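# Cap the bare shaker and seat both in holder

## Task

Thread the loose cap fully onto the shaker that has none, then place both shakers upright, one per well of the holder, with the holder lying flat on the table; at the end neither hand may be touching any movable object.

## Robot and tools

Robot: two arms, left_arm with a left hand and right_arm with a right hand (mirror images). Base poses in the scene frame: left_arm (-0.028, +0.231, 0) m, quat_wxyz (+1.000, 0, 0, +0.002); right_arm (-0.031, -0.284, 0) m, quat_wxyz (+1.000, 0, 0, -0.021). Scene frame: origin at table-top height halfway between the nominal bases, +z up, +x forward over the table, left_arm on the +y side. A two-camera stand is fixed behind the arms. Loose objects may occasionally get a small push from outside.

Frames: everything about an arm (end_effector_position in metres, end_effector_quat_wxyz, Hand target, wrist-camera poses) is in that arm's own base frame. The table and fixed cameras use the scene frame. Motion offsets use the axes of the arm's current Hand target. Reported hand poses may be wrong by a few cm, worse at long reach.

Hand point: a spot 0.05 m in front of the palm and 0.15 m from the wrist mount along the fingers. Its +z runs along straight fingers, +y out of the palm; for the right hand +x runs across the palm away from the thumb, for the left hand toward the thumb. Straight fingertips end 0.06-0.07 m beyond it along +z, 0.06 m behind it along -y. A wrist bracket on the little-finger side can strike things.

A row has 28 numbers, each in [-1, 1], always covering both arms: left_arm dx, dy, dz, rx, ry, rz, then left hand thumb_turn, thumb_bend, index, middle, ring, little, force_limit, speed; then the same 14 for right_arm. Pose numbers are offsets (not poses) from the Hand target held when the action or move began, in that target's axes; 1.0 = 0.6 m or 180 degrees; rx, ry, rz form one rotation vector. Each row in an action counts from that same start, so repeating an offset moves further. Six zeros re-request the current Hand target. Hand numbers are absolute targets: -1 open (thumb_turn: beside palm; bend and fingers: straight), +1 closed (thumb in front of palm, fully bent, fingers curled). force_limit maps about 0 N at -1 to 10 N at +1 (15 N for both thumb motors). speed rises from near zero at -1 to full at +0.48 and stays full above; full stroke takes 0.49 s. There is no 'unchanged' value: repeat the last eight hand numbers actually sent, or if none yet, hand_measured plus hand_force_limit and hand_speed.

Tools:
- execute_actions(actions, cameras): actions is a list of actions, each a list of up to 15 rows of 28 numbers; each row is one 1/30 s step, and a short action repeats its final row for the remaining steps. An empty list returns images. cameras: names, ["all"], or [].
- move(target, speed, blend, blocking, cameras): target is one 28-number row or up to 15 rows, all offsets from the same starting Hand targets. speed is top path speed in m/s, 0.002 to 4.3 (default 0.25; rotation up to twice that in rad/s), one value or one per target. blend in m rounds corners; 0 stops at each. Whole move caps at 10 s. blocking=false returns after about 0.5 s while motion continues. Paths are straight and ignore obstacles; steer around each arm's own base. Result adds a move: line: done, off_target, moving, held or fault, plus limits=paced (pose clipped) or limits=held (steps withheld).
- wait(seconds 0 to 10, cameras); stop(cameras) brakes a running move; zoom_image(camera, region [x0, y0, x1, y1] pixels, at most 504 by 504) on the latest image; show_instructions(); finished_scene(scene=1).

Cameras: cam_head_left, cam_head_right, cam_high (896x504), cam_left_wrist, cam_right_wrist (616x616 fisheye).

Results: per arm the hand pose, Hand target (last commanded pose after clipping; next offsets start here), Joint positions, velocities (line may say within noise or be dropped), torques (include gravity; numbers 3 and 4 wrap at ±28 N m), motor temperatures. Per hand six-value lists in motor order: hand_measured (position on command scale), hand_stopped_by (moving, target, force, stalled, fault), hand_load_n (fingertip N, positive pushes open; near 0 means a lost grip). MOTOR HOT appears at 85 °C; at 100 °C that arm drops and faults for 30-60 s.

Behaviour: hands often settle 1-3 cm (up to 5) short, usually low; send the remainder as an offset. Orientation is clipped to 40 degrees from the measured one each step. A blocked arm keeps pressing; back the target off past the hand point to stop. Grip objects 0.035-0.065 m thick with thumb_turn +1, handles from 0.025 m. For a soft grip close at speed -0.94 or lower. To grip harder raise force_limit and send a target more closed than hand_measured; to release send one more open.

Joint ranges (rad): waist -2.880 to 2.880, shoulder 0.000 to 3.142, elbow 0.000 to 3.019, wrist pitch -1.693 to 1.571, wrist yaw -1.571 to 1.571, wrist roll -2.094 to 2.094.

Avoid: anything leaving the table, drops, releasing moving parts, fast impacts, hard pushes or heavy twisting on fingers, any contact between the two arms or one hand closing on the other, and long holds at full stretch that overheat motors.

Each tool is called after "Emit:" by a JSON object that holds its "name" and its "arguments".

Reference images:

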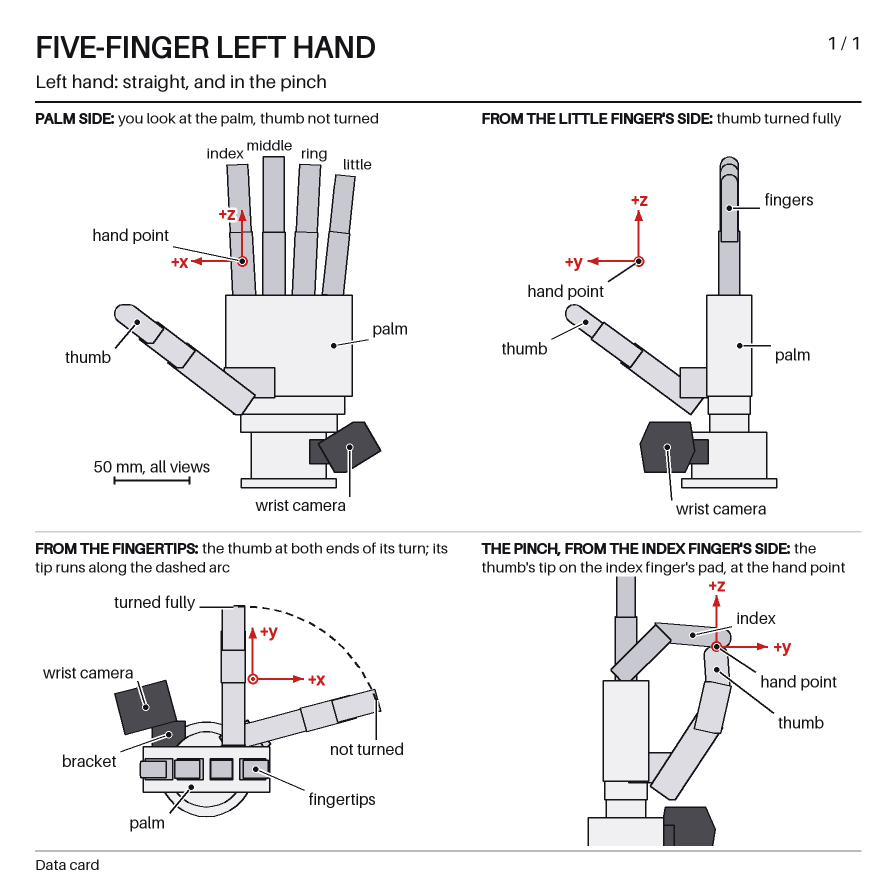

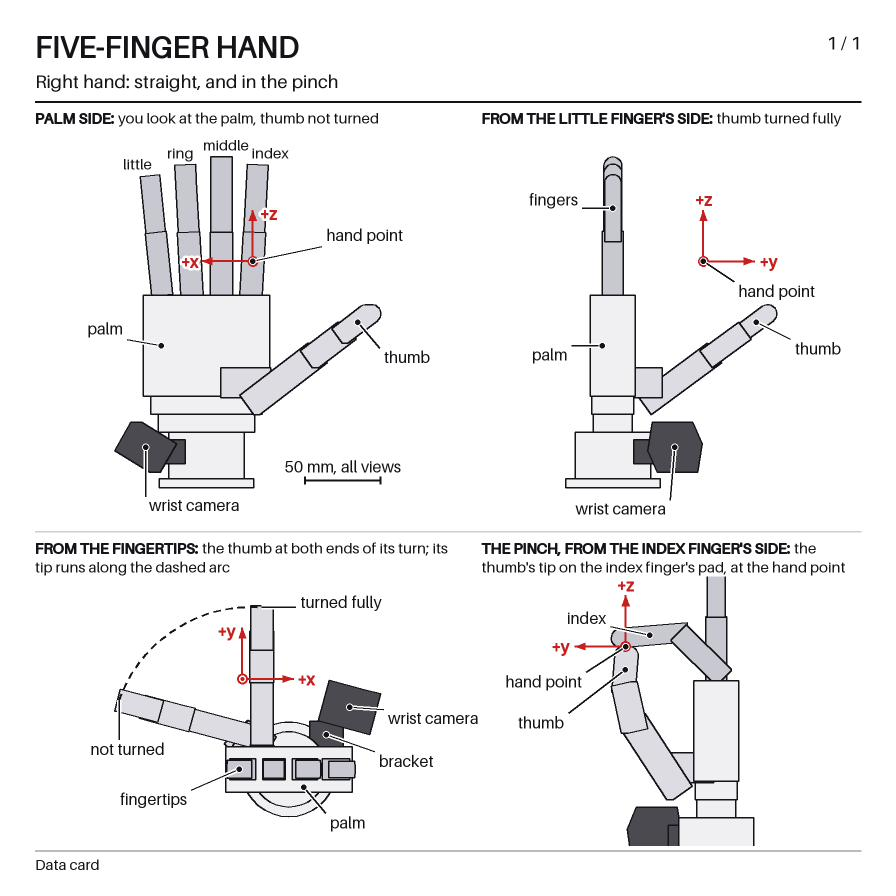

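## Session

Emit:
{"name": "execute_actions", "arguments": {"actions": []}}

Scene clock: 0.00 s.
left_arm: end_effector_position=(+0.2921, +0.1314, +0.1689) hand_measured=(-1.000, -1.000, -1.000, -1.000, -1.000, -1.000) hand_load_n=(+0.0, +0.0, +0.5, +0.0, +0.0, +0.0) hand_stopped_by=(target, target, target, target, target, target) hand_force_limit=0.00 hand_speed=-0.80 end_effector_quat_wxyz=(-0.187, +0.920, +0.261, +0.224) | right_arm: end_effector_position=(+0.1920, +0.3977, +0.3227) hand_measured=(-1.000, -1.000, -1.000, -1.000, -1.000, -1.000) hand_load_n=(+0.0, +0.0, +0.0, +0.0, +0.0, +0.0) hand_stopped_by=(target, target, target, target, target, target) hand_force_limit=0.00 hand_speed=-0.80 end_effector_quat_wxyz=(-0.166, +0.709, -0.573, -0.375)
Joint positions: left_arm=[0.422 0.688 0.606 -0.968 -0.297 -1.623] | right_arm=[0.697 1.373 1.305 -1.26 -0.819 0.591]
Joint velocities: within noise
Joint torques (N m): no reading
Motor temperatures (°C): left_arm=[32 38 36 27 33 31] | right_arm=[40 32 33 35 30 32]
Heat: left arm: hottest shoulder 38 °C; right arm: hottest waist 40 °C.
Hand target: left_arm +0.2997, +0.1349, +0.1865; -0.190, +0.915, +0.263, +0.241 | right_arm +0.1958, +0.4008, +0.3268; -0.171, +0.711, -0.571, -0.374

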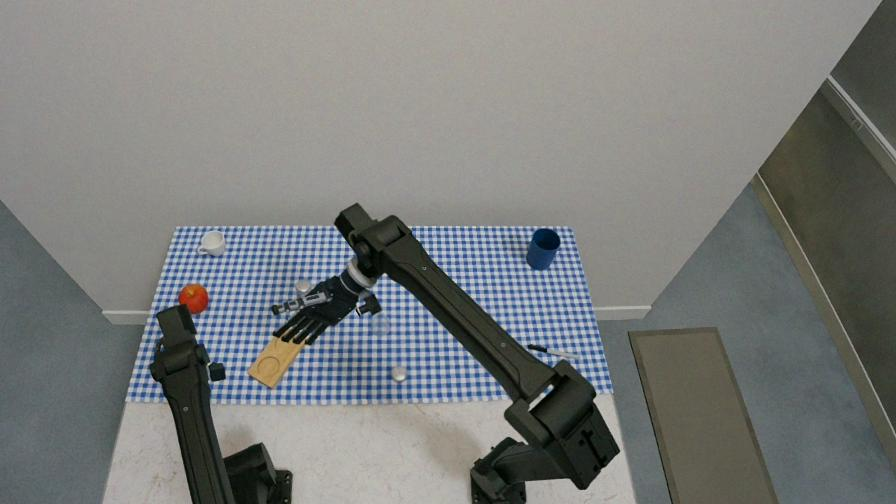

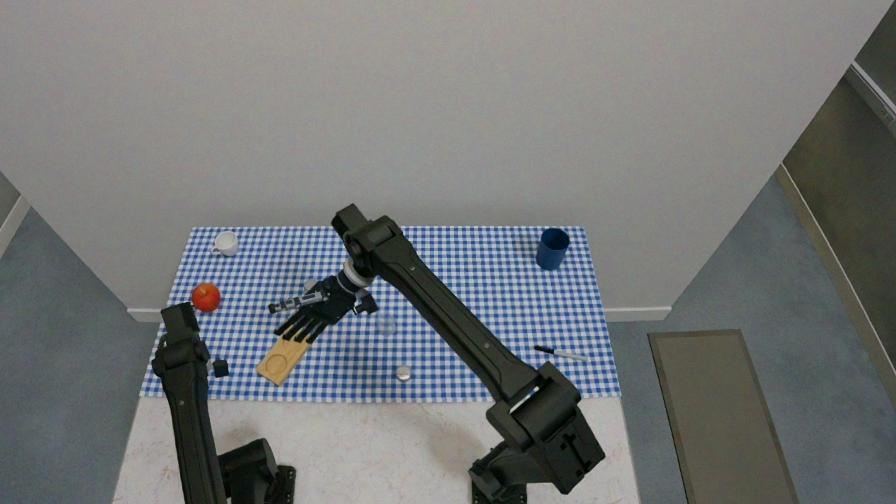

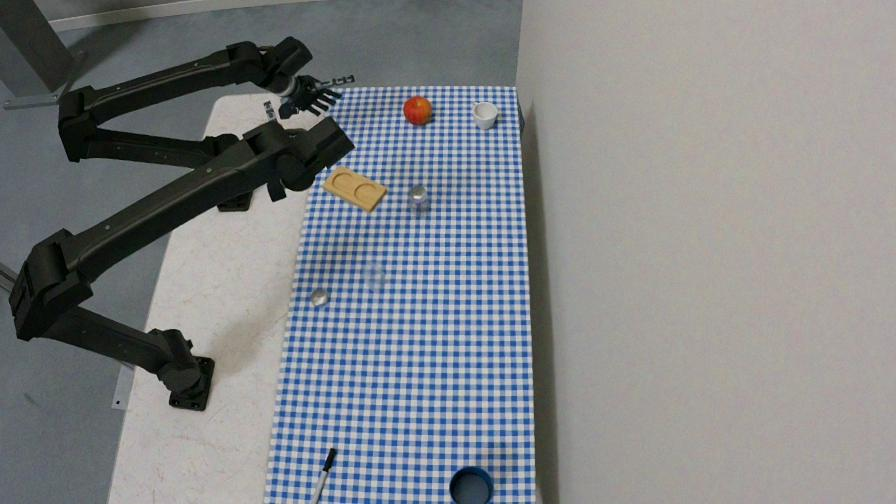

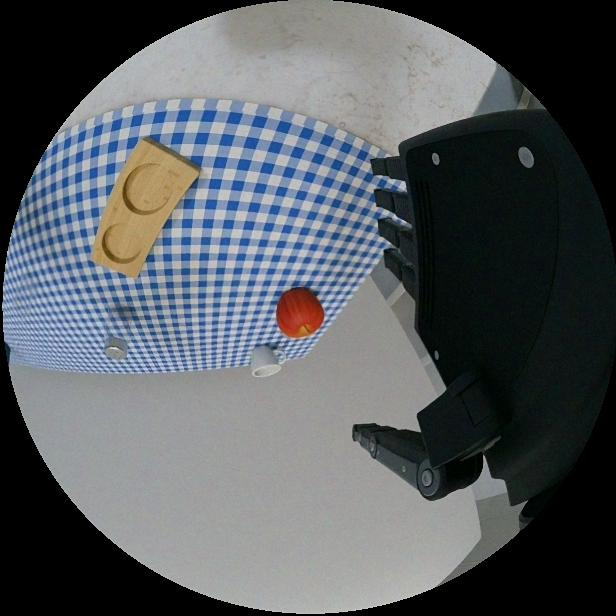

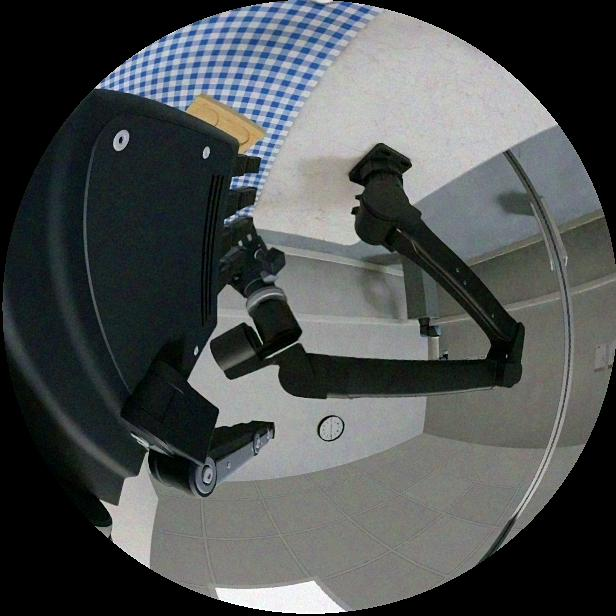

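Emit:
{"name": "zoom_image", "arguments": {"camera": "cam_high", "region": [280, 130, 460, 330]}}

Emit:
{"name": "zoom_image", "arguments": {"camera": "cam_head_left", "region": [200, 240, 440, 400]}}

Emit:
{"name": "zoom_image", "arguments": {"camera": "cam_left_wrist", "region": [60, 120, 240, 400]}}

Scaled by 2.520.

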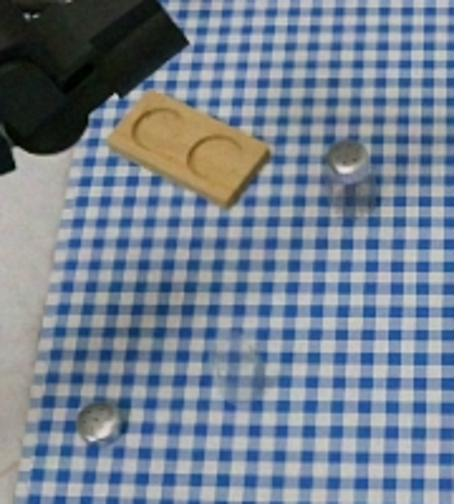

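Scaled by 2.100.

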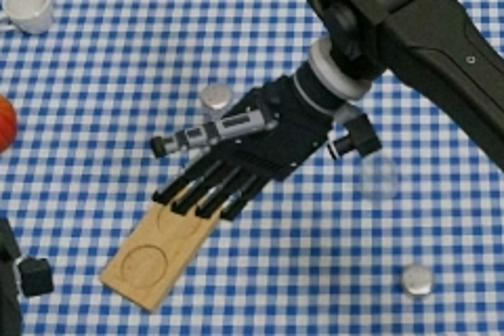

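Scaled by 1.800 from the camera's 616x616 image, which has a finer 880x880 frame.

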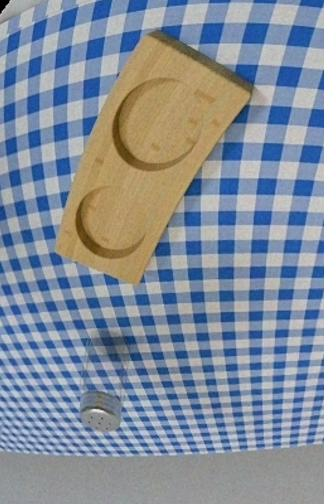

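Emit:
{"name": "move", "arguments": {"target": [0,0,0,0,0,0,-1,-1,-1,-1,-1,-1,0,-0.8,0.408,0.008,-0.454,0.391,0.271,-0.068,-1,-1,-1,-1,-1,-1,0,-0.8], "speed": 0.25, "cameras": ["all"]}}

Scene clock: 40.97 s.
left_arm: end_effector_position=(+0.2921, +0.1314, +0.1689) hand_measured=(-1.000, -1.000, -1.000, -1.000, -1.000, -1.000) hand_load_n=(+0.0, +0.0, +0.0, +0.0, +0.0, +0.0) hand_stopped_by=(target, target, target, target, target, target) hand_force_limit=0.00 hand_speed=-0.80 end_effector_quat_wxyz=(-0.187, +0.920, +0.261, +0.224) | right_arm: end_effector_position=(+0.2977, +0.0527, +0.3330) hand_measured=(-1.000, -1.000, -1.000, -1.000, -1.000, -1.000) hand_load_n=(-0.5, +0.0, +0.0, +0.0, +0.0, -0.5) hand_stopped_by=(target, target, target, target, target, target) hand_force_limit=0.00 hand_speed=-0.80 end_effector_quat_wxyz=(-0.336, +0.622, -0.625, +0.331)
Joint positions: left_arm=[0.422 0.688 0.606 -0.968 -0.297 -1.623] | right_arm=[0.124 0.608 0.953 -0.936 0.099 0.076]
Joint torques (N m): left_arm=[1.61 -2.84 9.39 1.22 -0.16 -0.03] | right_arm=[0.5 -2.61 7.87 2.99 -0.03 0.05]
Heat: left arm: hottest elbow 39 °C; right arm: hottest waist 40 °C.
Hand target: left_arm +0.2997, +0.1349, +0.1865; -0.190, +0.915, +0.263, +0.241 | right_arm +0.2994, +0.0495, +0.3301; -0.336, +0.622, -0.622, +0.337
Off the commanded pose: left_arm 0.019 m, 2 deg | right_arm 0.005 m, 1 deg.
move: off_target (left_arm)
camera_calibration:
cam_right_wrist: T_world_to_cam=[[-0.535738, -0.220805, -0.815003, 0.44631], [-0.529275, 0.839868, 0.120375, 0.0733494], [0.657915, 0.49585, -0.566816, 0.085065], [0, 0, 0, 1]] pos_world=[0.221962, -0.00523567, 0.403131]

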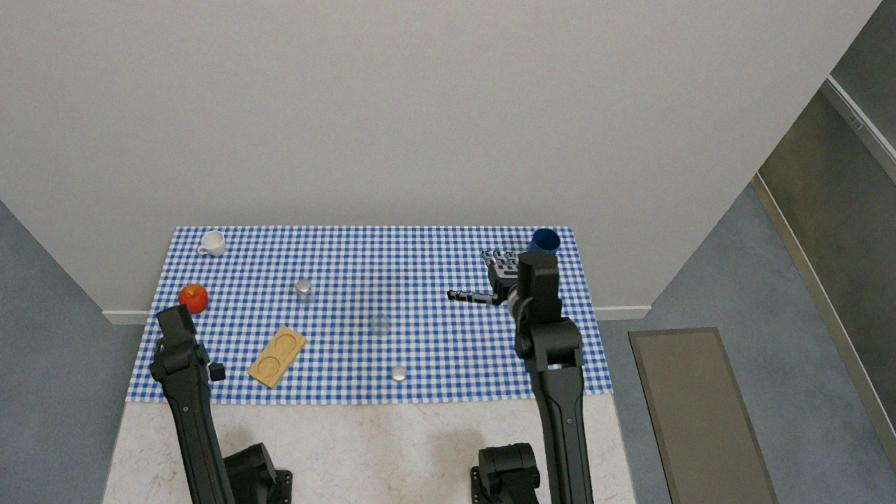

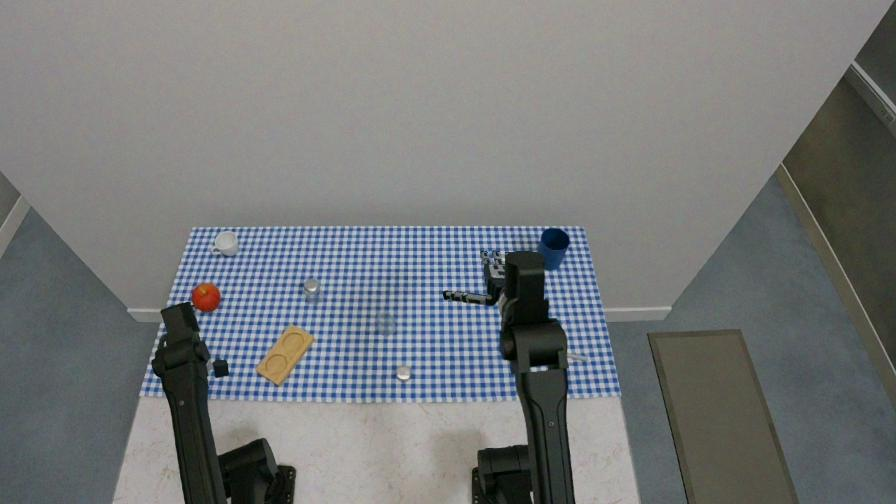

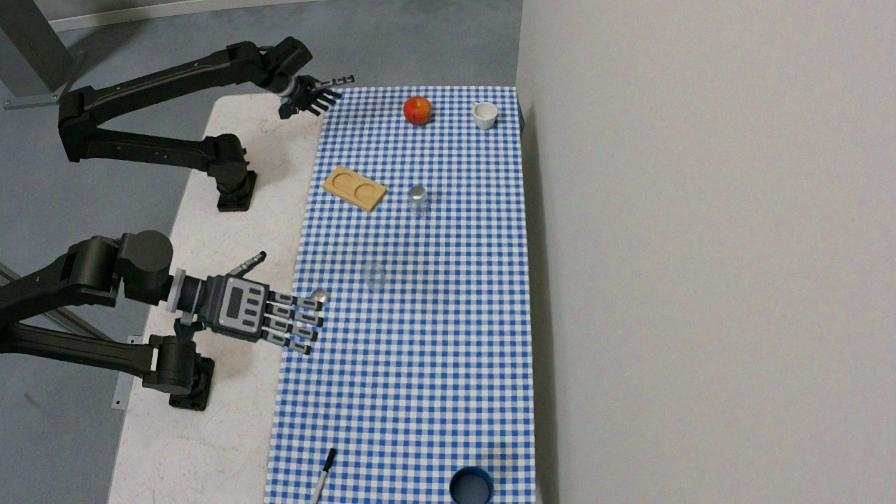

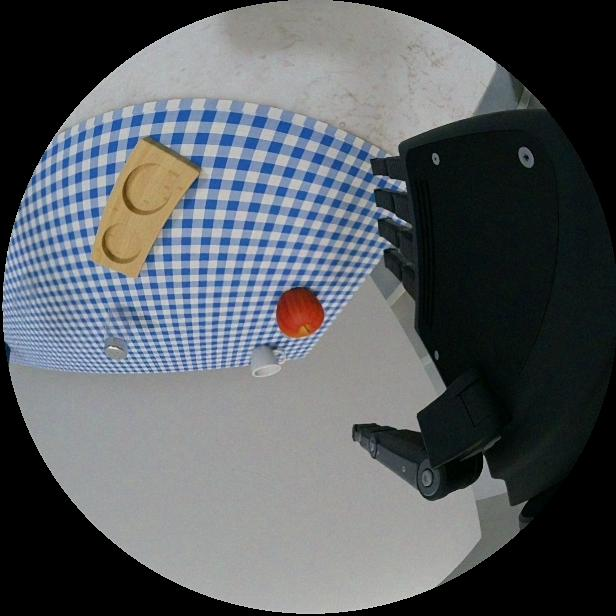

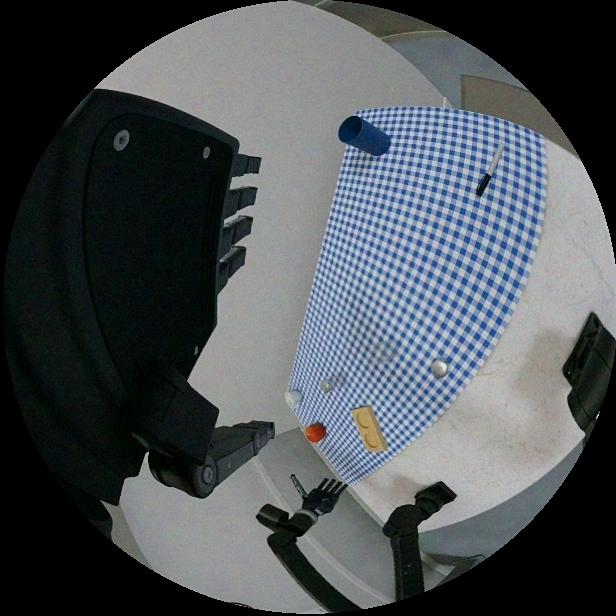

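Emit:
{"name": "zoom_image", "arguments": {"camera": "cam_head_left", "region": [230, 260, 430, 400]}}

Emit:
{"name": "zoom_image", "arguments": {"camera": "cam_head_left", "region": [360, 300, 430, 390]}}

Emit:
{"name": "zoom_image", "arguments": {"camera": "cam_right_wrist", "region": [280, 320, 480, 480]}}

Emit:
{"name": "zoom_image", "arguments": {"camera": "cam_high", "region": [300, 150, 440, 310]}}

Scaled by 2.520.

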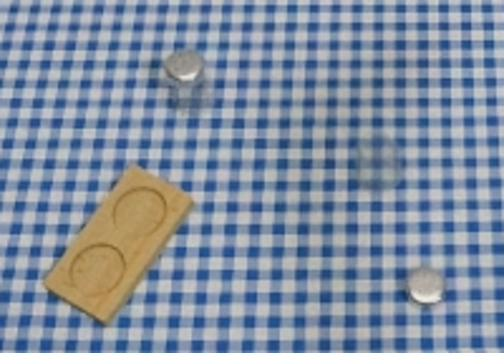

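Scaled by 5.600.

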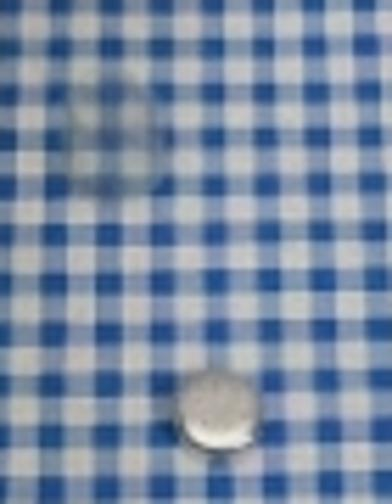

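Scaled by 2.520 from the camera's 616x616 image, which has a finer 880x880 frame.

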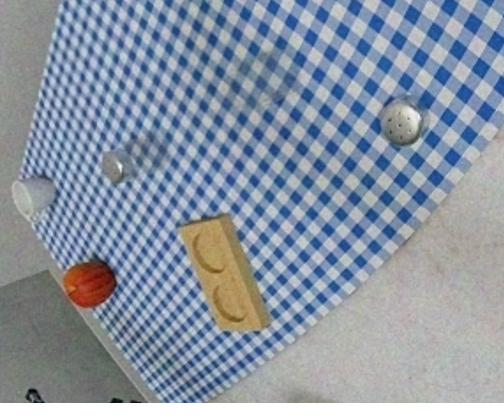

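Scaled by 3.150.

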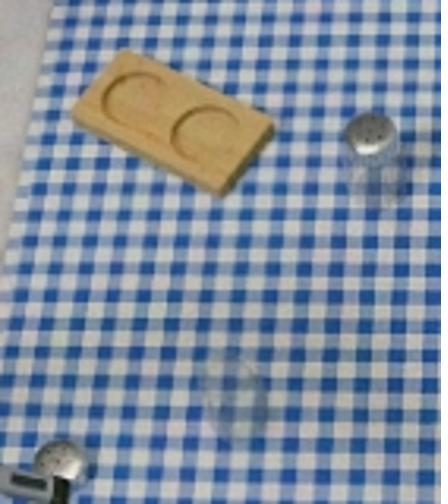

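Emit:
{"name": "move", "arguments": {"target": [0.0555,0.3293,-0.1832,-0.0363,0.275,0.5644,-1,-1,-1,-1,-1,-1,0,-0.8,-0.1508,0.2023,-0.0662,0,-0.1865,-0.1211,-1,-1,-1,-1,-1,-1,0,-0.8], "speed": 0.25, "cameras": ["all"]}}

Scene clock: 56.50 s.
left_arm: end_effector_position=(+0.3831, -0.0536, +0.2215) hand_measured=(-1.000, -1.000, -1.000, -1.000, -1.000, -1.000) hand_load_n=(+0.0, +0.0, +0.0, +0.0, +0.0, +0.0) hand_stopped_by=(target, target, target, target, target, target) hand_force_limit=0.00 hand_speed=-0.80 end_effector_quat_wxyz=(-0.323, +0.638, -0.623, +0.318) | right_arm: end_effector_position=(+0.2005, +0.1382, +0.2528) hand_measured=(-1.000, -1.000, -1.000, -1.000, -1.000, -1.000) hand_load_n=(+0.0, +0.0, +0.0, +0.0, +0.0, +0.0) hand_stopped_by=(target, target, target, target, target, target) hand_force_limit=0.00 hand_speed=-0.80 end_effector_quat_wxyz=(-0.428, +0.794, -0.384, +0.197)
Joint positions: left_arm=[-0.094 0.846 0.765 -0.551 -0.092 -0.071] | right_arm=[0.259 0.407 0.703 -0.931 -0.354 -0.231]
Joint torques (N m): left_arm=[0.44 -4.01 11.77 1.89 0.12 0.15] | right_arm=[1.79 -1.03 7.91 2.82 -0.23 0.04]
Motor temperatures (°C): left_arm=[32 38 41 27 32 30] | right_arm=[40 32 38 34 30 31]
Heat: left arm: hottest elbow 41 °C; right arm: hottest waist 40 °C.
Hand target: left_arm +0.4002, -0.0602, +0.2503; -0.337, +0.622, -0.622, +0.337 | right_arm +0.1999, +0.1398, +0.2501; -0.431, +0.797, -0.372, +0.201
Off the commanded pose: left_arm 0.034 m, 3 deg | right_arm 0.003 m, 2 deg.
move: off_target (left_arm)
camera_calibration:
cam_left_wrist: T_world_to_cam=[[0.587206, -0.211598, 0.781291, -0.406706], [-0.49725, -0.855922, 0.141915, 0.114436], [0.638695, -0.471831, -0.607819, -0.0185283], [0, 0, 0, 1]] pos_world=[0.307557, 0.00314802, 0.290253]
cam_right_wrist: T_world_to_cam=[[-0.283311, -0.504966, -0.815319, 0.33648], [-0.938764, 0.319864, 0.1281, 0.111645], [0.196106, 0.801684, -0.564665, 0.111011], [0, 0, 0, 1]] pos_world=[0.178367, 0.0452043, 0.322721]

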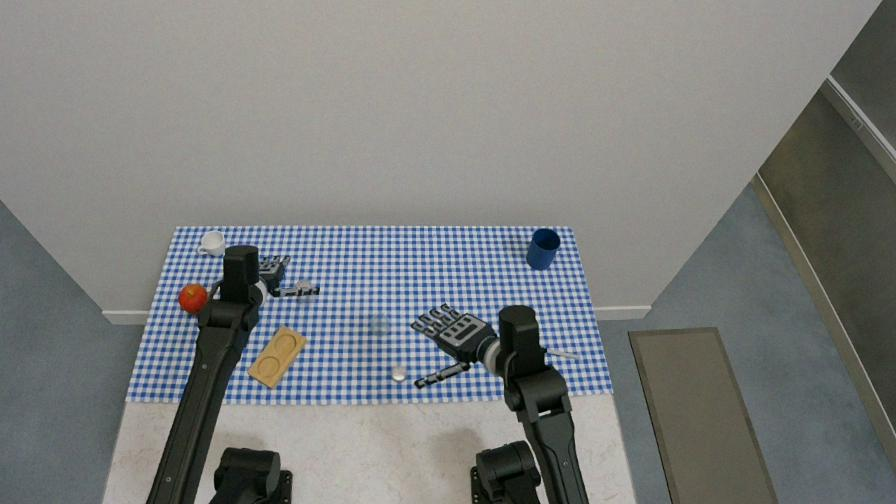

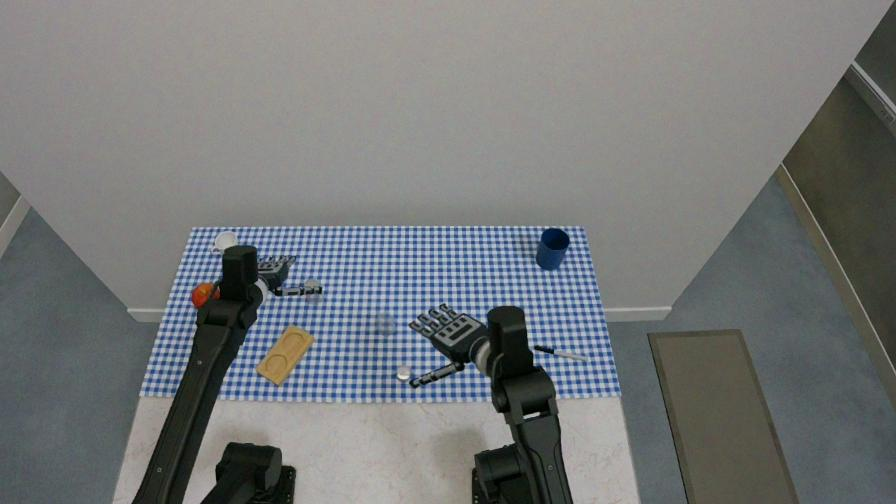

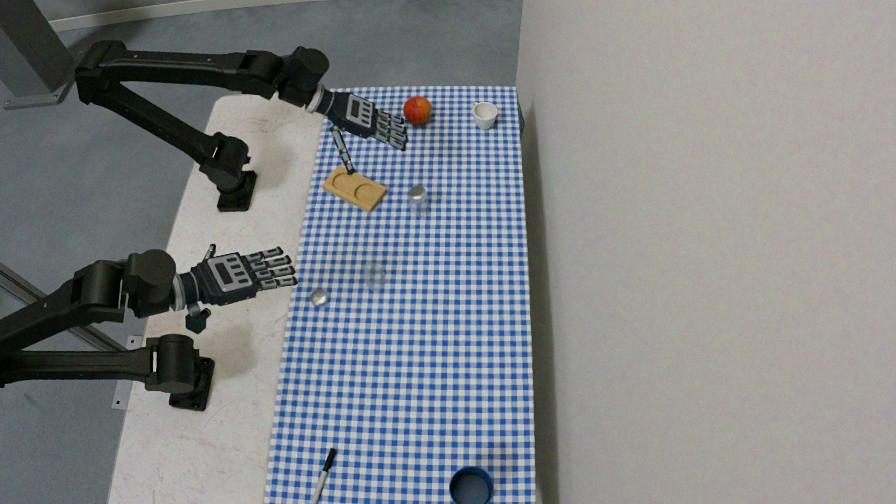

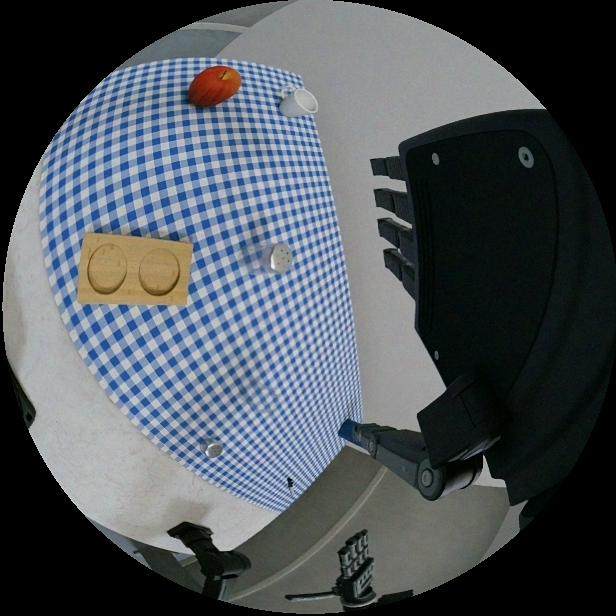

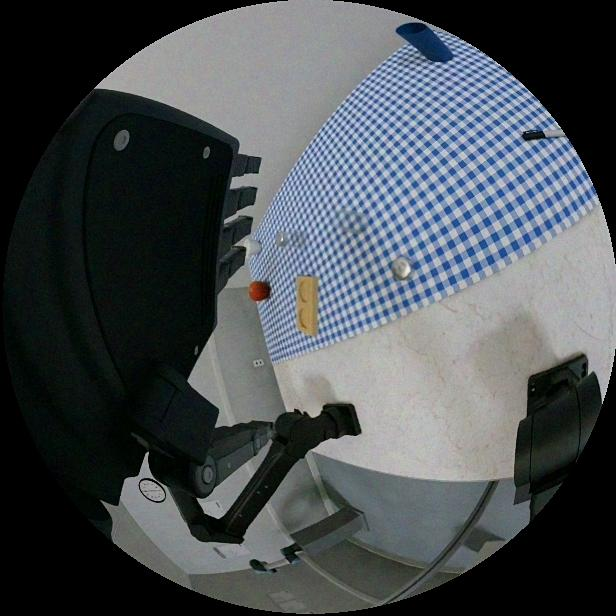

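Emit:
{"name": "zoom_image", "arguments": {"camera": "cam_left_wrist", "region": [60, 210, 310, 330]}}

Emit:
{"name": "zoom_image", "arguments": {"camera": "cam_right_wrist", "region": [300, 180, 440, 300]}}

Emit:
{"name": "zoom_image", "arguments": {"camera": "cam_left_wrist", "region": [180, 350, 300, 470]}}

Scaled by 2.016 from the camera's 616x616 image, which has a finer 880x880 frame.

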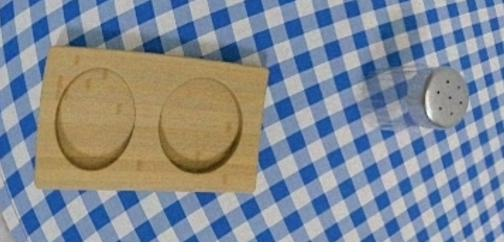

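Scaled by 3.600 from the camera's 616x616 image, which has a finer 880x880 frame.

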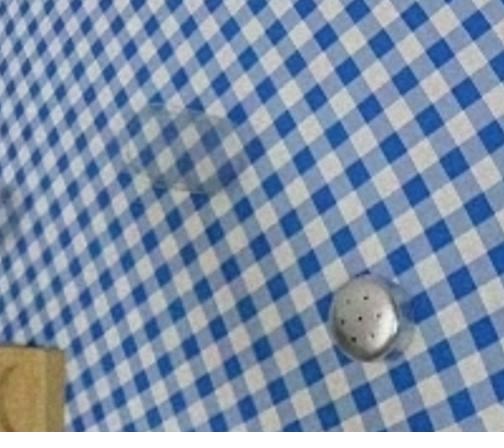

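Scaled by 4.200 from the camera's 616x616 image, which has a finer 880x880 frame.

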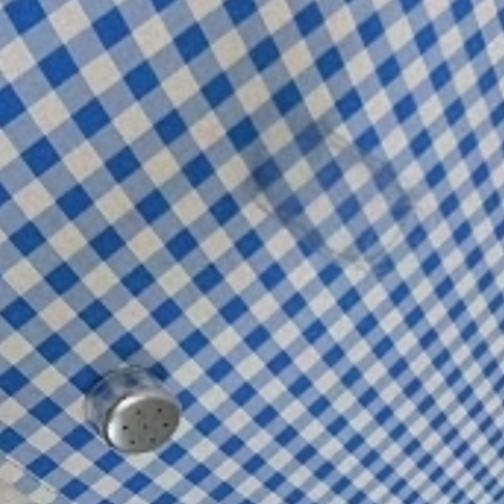

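Emit:
{"name": "move", "arguments": {"target": [0,0,0,0,0,0,-1,-1,-1,-1,-1,-1,0,-0.8,0.0648,-0.0287,0.2282,0,0,0,-1,-1,-1,-1,-1,-1,0,-0.8], "speed": 0.25, "cameras": ["cam_right_wrist","cam_high"]}}

Scene clock: 62.30 s.
left_arm: end_effector_position=(+0.3831, -0.0537, +0.2215) hand_measured=(-1.000, -1.000, -1.000, -1.000, -1.000, -1.000) hand_load_n=(-0.5, +0.0, +0.0, +0.0, +0.0, +0.0) hand_stopped_by=(target, target, target, target, target, target) hand_force_limit=0.00 hand_speed=-0.80 end_effector_quat_wxyz=(-0.323, +0.637, -0.623, +0.318) | right_arm: end_effector_position=(+0.3158, +0.1843, +0.1856) hand_measured=(-1.000, -1.000, -1.000, -1.000, -1.000, -1.000) hand_load_n=(-0.5, +0.0, -0.5, +0.0, +0.0, +0.0) hand_stopped_by=(target, target, target, target, target, target) hand_force_limit=0.00 hand_speed=-0.80 end_effector_quat_wxyz=(-0.425, +0.800, -0.372, +0.200)
Joint positions: left_arm=[-0.094 0.846 0.765 -0.551 -0.091 -0.07] | right_arm=[0.323 0.824 0.647 -0.449 -0.307 -0.22]
Joint torques (N m): left_arm=[0.32 -3.84 11.77 1.87 0.13 0.12] | right_arm=[1.9 -4.89 9.87 2.93 -0.06 0.29]
Heat: left arm: hottest elbow 42 °C; right arm: hottest waist 40 °C.
Hand target: left_arm +0.4001, -0.0603, +0.2504; -0.336, +0.622, -0.622, +0.337 | right_arm +0.3198, +0.1899, +0.1895; -0.431, +0.797, -0.372, +0.201
Off the commanded pose: left_arm 0.034 m, 3 deg | right_arm 0.008 m, 1 deg.
move: off_target (left_arm)
camera_calibration:
cam_right_wrist: T_world_to_cam=[[-0.264442, -0.523944, -0.809662, 0.334053], [-0.946077, 0.303822, 0.112388, 0.222072], [0.187108, 0.795723, -0.576034, 0.0195106], [0, 0, 0, 1]] pos_world=[0.294784, 0.0920295, 0.256751]
Images, in order (width x height): cam_high 896x504, cam_right_wrist 616x616.

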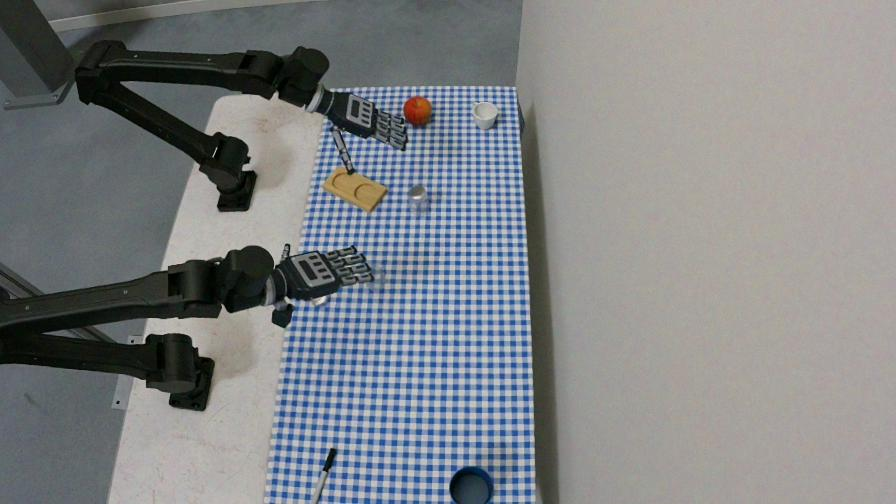

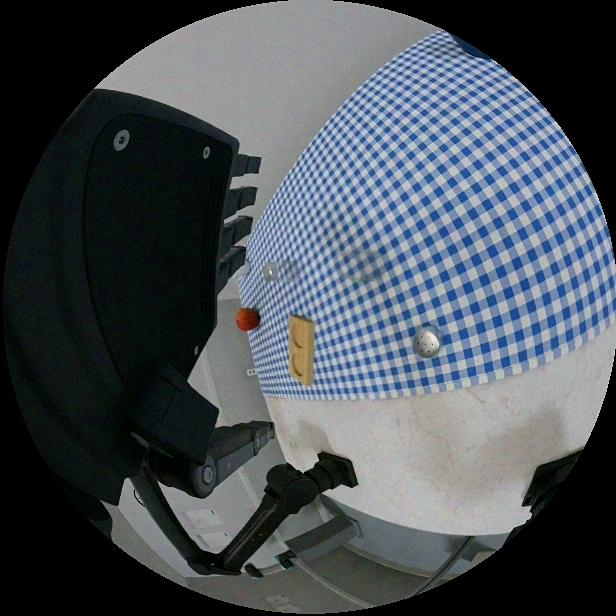

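Emit:
{"name": "zoom_image", "arguments": {"camera": "cam_right_wrist", "region": [310, 220, 450, 360]}}

Scaled by 3.600 from the camera's 616x616 image, which has a finer 880x880 frame.

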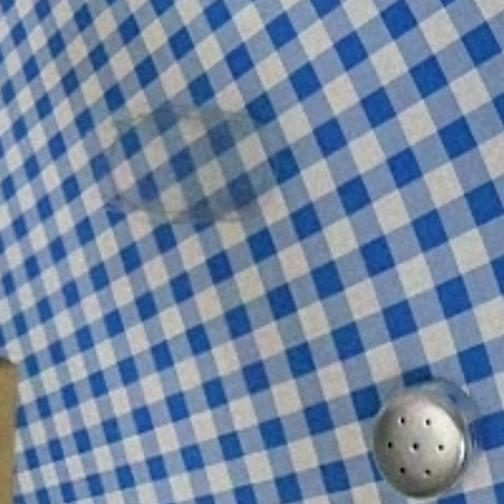

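Emit:
{"name": "move", "arguments": {"target": [0.0412,-0.0328,0.2202,0,0.0373,0.0242,1,-1,-0.4,-0.4,-1,-1,0,0,0,0,0,0,0,0,-1,-1,-1,-1,-1,-1,0,-0.8], "speed": 0.2, "cameras": ["cam_left_wrist","cam_high","cam_head_left"]}}

Scene clock: 98.50 s.
left_arm: end_effector_position=(+0.4980, -0.0849, +0.1698) hand_measured=(+1.000, -1.000, -0.400, -0.400, -1.000, -1.000) hand_load_n=(+0.0, +0.0, +0.0, +0.0, +0.0, +0.0) hand_stopped_by=(target, target, target, target, target, target) hand_force_limit=0.00 hand_speed=0.00 end_effector_quat_wxyz=(+0.293, -0.589, +0.670, -0.343) | right_arm: end_effector_position=(+0.3159, +0.1843, +0.1857) hand_measured=(-1.000, -1.000, -1.000, -1.000, -1.000, -1.000) hand_load_n=(-0.5, +0.0, +0.0, +0.0, +0.0, +0.0) hand_stopped_by=(target, target, target, target, target, target) hand_force_limit=0.00 hand_speed=-0.80 end_effector_quat_wxyz=(-0.425, +0.800, -0.372, +0.200)
Joint positions: left_arm=[-0.094 1.251 0.891 -0.275 0.039 0.015] | right_arm=[0.323 0.824 0.647 -0.448 -0.307 -0.219]
Joint torques (N m): left_arm=[1.9 -8.88 11.06 2.11 0.16 0.14] | right_arm=[1.9 -4.95 9.84 2.89 -0.07 0.31]
Motor temperatures (°C): left_arm=[31 38 48 27 31 29] | right_arm=[39 32 39 34 29 30]
Heat: left arm: hottest elbow 48 °C; right arm: hottest waist 39 °C.
Hand target: left_arm +0.5216, -0.0850, +0.1948; +0.312, -0.577, +0.663, -0.360 | right_arm +0.3198, +0.1899, +0.1896; -0.432, +0.797, -0.372, +0.201
Off the commanded pose: left_arm 0.034 m, 3 deg | right_arm 0.008 m, 1 deg.
move: off_target (left_arm)
camera_calibration:
cam_left_wrist: T_world_to_cam=[[0.551787, -0.294679, 0.780189, -0.429619], [-0.623248, -0.767312, 0.150976, 0.220943], [0.554159, -0.569558, -0.607051, -0.104402], [0, 0, 0, 1]] pos_world=[0.432616, -0.0165309, 0.23845]
Images, in order (width x height): cam_head_left 896x504, cam_high 896x504, cam_left_wrist 616x616.

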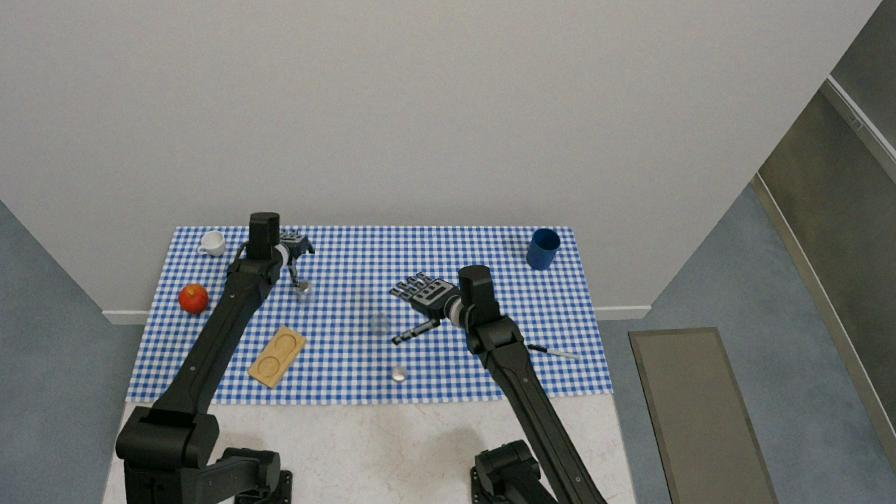

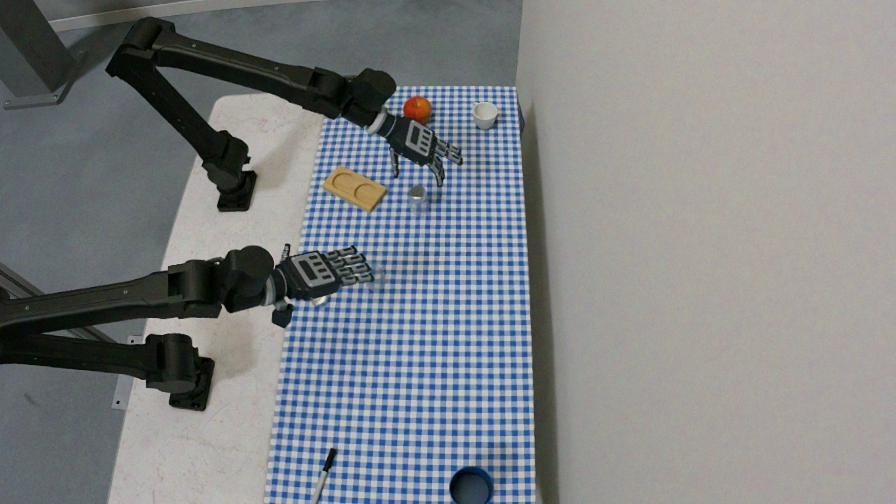

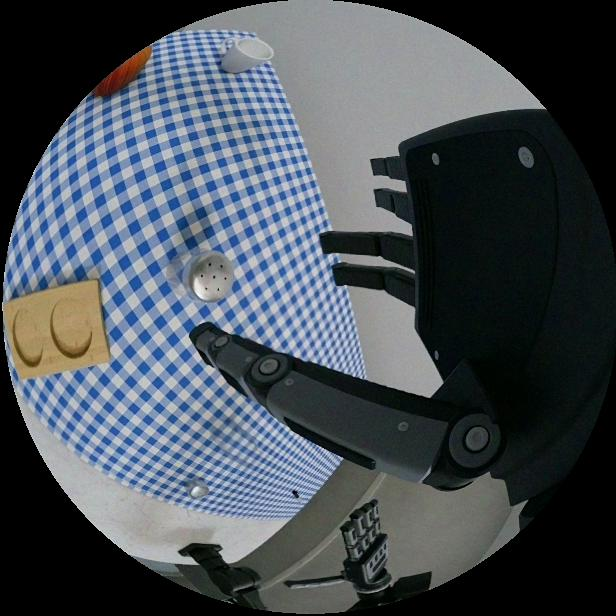

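Emit:
{"name": "zoom_image", "arguments": {"camera": "cam_left_wrist", "region": [140, 210, 290, 360]}}

Emit:
{"name": "zoom_image", "arguments": {"camera": "cam_high", "region": [370, 110, 480, 230]}}

Scaled by 3.360 from the camera's 616x616 image, which has a finer 880x880 frame.

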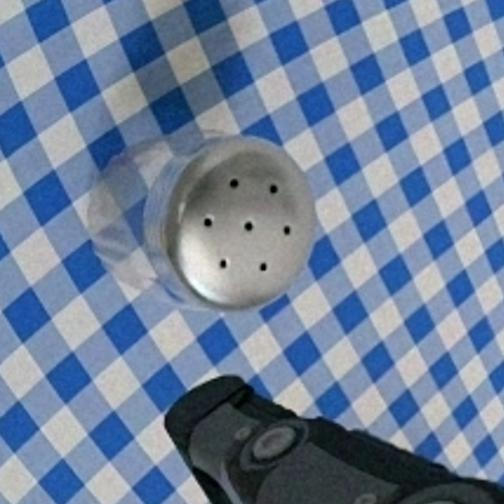

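Scaled by 4.200.

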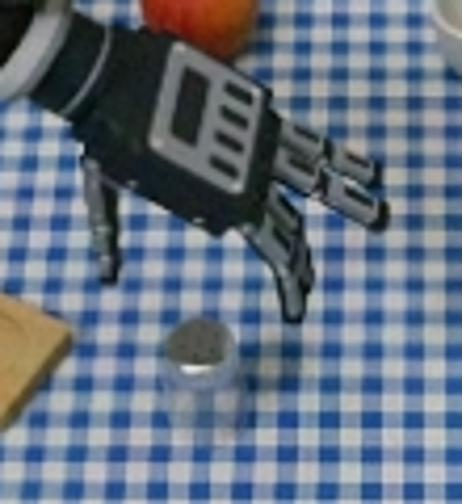

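Emit:
{"name": "move", "arguments": {"target": [-0.0100,0.0839,0.0545,0.0167,0,0,1,-1,-0.4,-0.4,-1,-1,0,0,0,0,0,0,0,0,-1,-1,-1,-1,-1,-1,0,-0.8], "speed": 0.15, "cameras": ["cam_left_wrist","cam_high"]}}

Scene clock: 108.47 s.
left_arm: end_effector_position=(+0.5137, -0.0861, +0.1297) hand_measured=(+1.000, -1.000, -0.400, -0.400, -1.000, -1.000) hand_load_n=(+0.0, +0.0, +0.0, +0.0, +0.0, +0.0) hand_stopped_by=(target, target, target, target, target, target) hand_force_limit=0.00 hand_speed=0.00 end_effector_quat_wxyz=(+0.317, -0.572, +0.658, -0.374) | right_arm: end_effector_position=(+0.3159, +0.1843, +0.1857) hand_measured=(-1.000, -1.000, -1.000, -1.000, -1.000, -1.000) hand_load_n=(-0.5, +0.0, +0.0, +0.0, +0.0, +0.0) hand_stopped_by=(target, target, target, target, target, target) hand_force_limit=0.00 hand_speed=-0.80 end_effector_quat_wxyz=(-0.425, +0.800, -0.372, +0.200)
Joint positions: left_arm=[-0.088 1.322 0.789 -0.014 0.054 0.021] | right_arm=[0.323 0.824 0.647 -0.448 -0.307 -0.219]
Joint torques (N m): left_arm=[2.78 -9.76 7.57 2.17 0.19 0.13] | right_arm=[1.85 -4.95 9.85 2.89 -0.06 0.31]
Heat: left arm: hottest elbow 48 °C; right arm: hottest elbow 40 °C.
Hand target: left_arm +0.5223, -0.0792, +0.1347; +0.327, -0.569, +0.654, -0.377 | right_arm +0.3198, +0.1899, +0.1896; -0.432, +0.797, -0.372, +0.201
Off the commanded pose: left_arm 0.012 m, 1 deg | right_arm 0.008 m, 1 deg.
move: off_target (left_arm)
camera_calibration:
cam_left_wrist: T_world_to_cam=[[0.478378, -0.291097, 0.828503, -0.375626], [-0.64265, -0.759016, 0.104383, 0.252497], [0.598461, -0.582372, -0.55017, -0.169353], [0, 0, 0, 1]] pos_world=[0.443309, -0.016321, 0.191678]
Images, in order (width x height): cam_high 896x504, cam_left_wrist 616x616.

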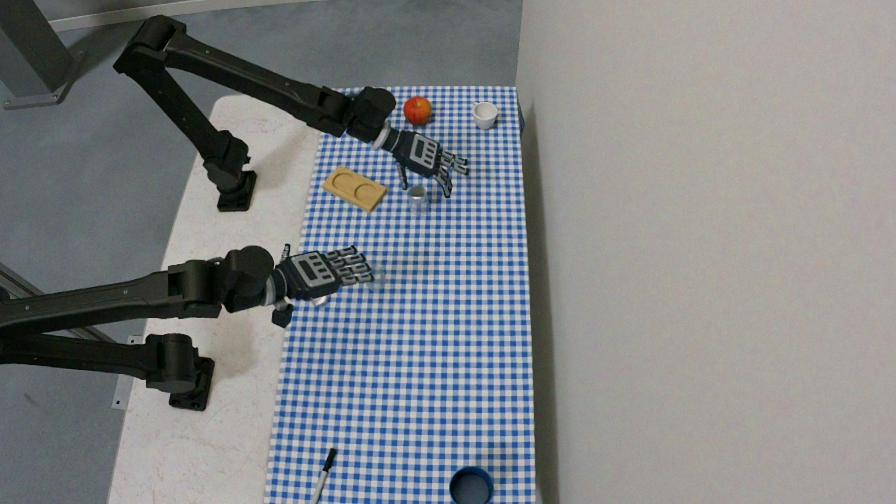

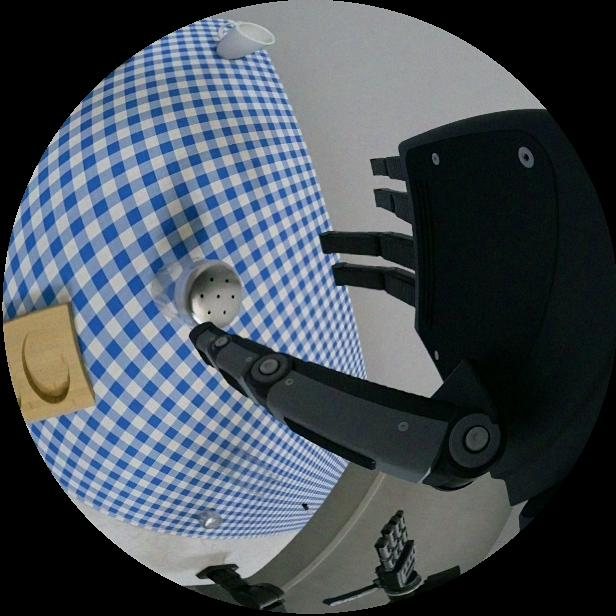

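Emit:
{"name": "move", "arguments": {"target": [-0.0082,0.0880,0.0171,0,0,0,1,-1,-0.4,-0.4,-1,-1,0,0,0,0,0,0,0,0,-1,-1,-1,-1,-1,-1,0,-0.8], "speed": 0.1, "cameras": ["cam_left_wrist"]}}

Scene clock: 113.33 s.
left_arm: end_effector_position=(+0.4989, -0.0789, +0.0835) hand_measured=(+1.000, -1.000, -0.400, -0.400, -1.000, -1.000) hand_load_n=(+0.0, +0.0, +0.0, +0.5, +0.0, +0.0) hand_stopped_by=(target, target, target, target, target, target) hand_force_limit=0.00 hand_speed=0.00 end_effector_quat_wxyz=(+0.320, -0.570, +0.656, -0.377) | right_arm: end_effector_position=(+0.3159, +0.1843, +0.1857) hand_measured=(-1.000, -1.000, -1.000, -1.000, -1.000, -1.000) hand_load_n=(+0.0, +0.0, +0.0, +0.0, +0.0, +0.0) hand_stopped_by=(target, target, target, target, target, target) hand_force_limit=0.00 hand_speed=-0.80 end_effector_quat_wxyz=(-0.425, +0.800, -0.372, +0.200)
Joint positions: left_arm=[-0.072 1.366 0.678 0.15 0.068 0.029] | right_arm=[0.323 0.824 0.647 -0.448 -0.307 -0.219]
Joint torques (N m): left_arm=[2.78 -9.05 6.63 2.28 0.2 0.14] | right_arm=[1.85 -4.89 9.84 2.89 -0.06 0.31]
Heat: left arm: hottest elbow 48 °C; right arm: hottest elbow 40 °C.
Hand target: left_arm +0.5055, -0.0720, +0.0838; +0.327, -0.569, +0.654, -0.377 | right_arm +0.3198, +0.1899, +0.1896; -0.432, +0.797, -0.372, +0.201
Off the commanded pose: left_arm 0.010 m, 1 deg | right_arm 0.008 m, 1 deg.
move: done
camera_calibration:
cam_left_wrist: T_world_to_cam=[[0.47099, -0.290152, 0.833055, -0.324806], [-0.643619, -0.75884, 0.0995844, 0.254212], [0.60326, -0.583073, -0.544153, -0.184683], [0, 0, 0, 1]] pos_world=[0.428008, -0.00902074, 0.14477]
Images, in order (width x height): cam_left_wrist 616x616.

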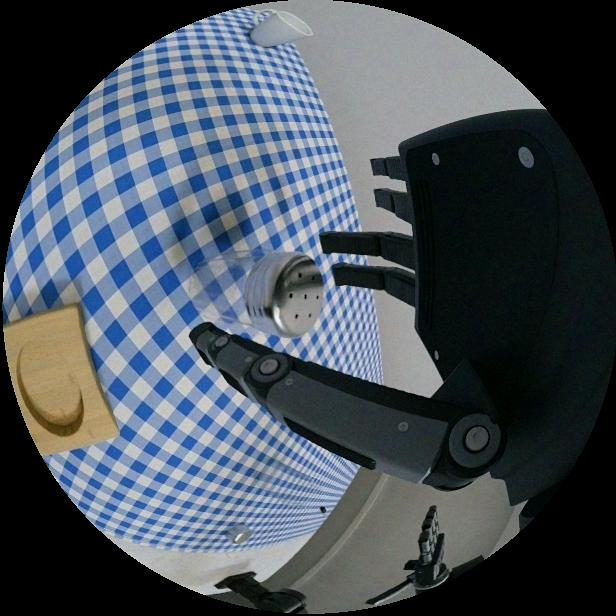

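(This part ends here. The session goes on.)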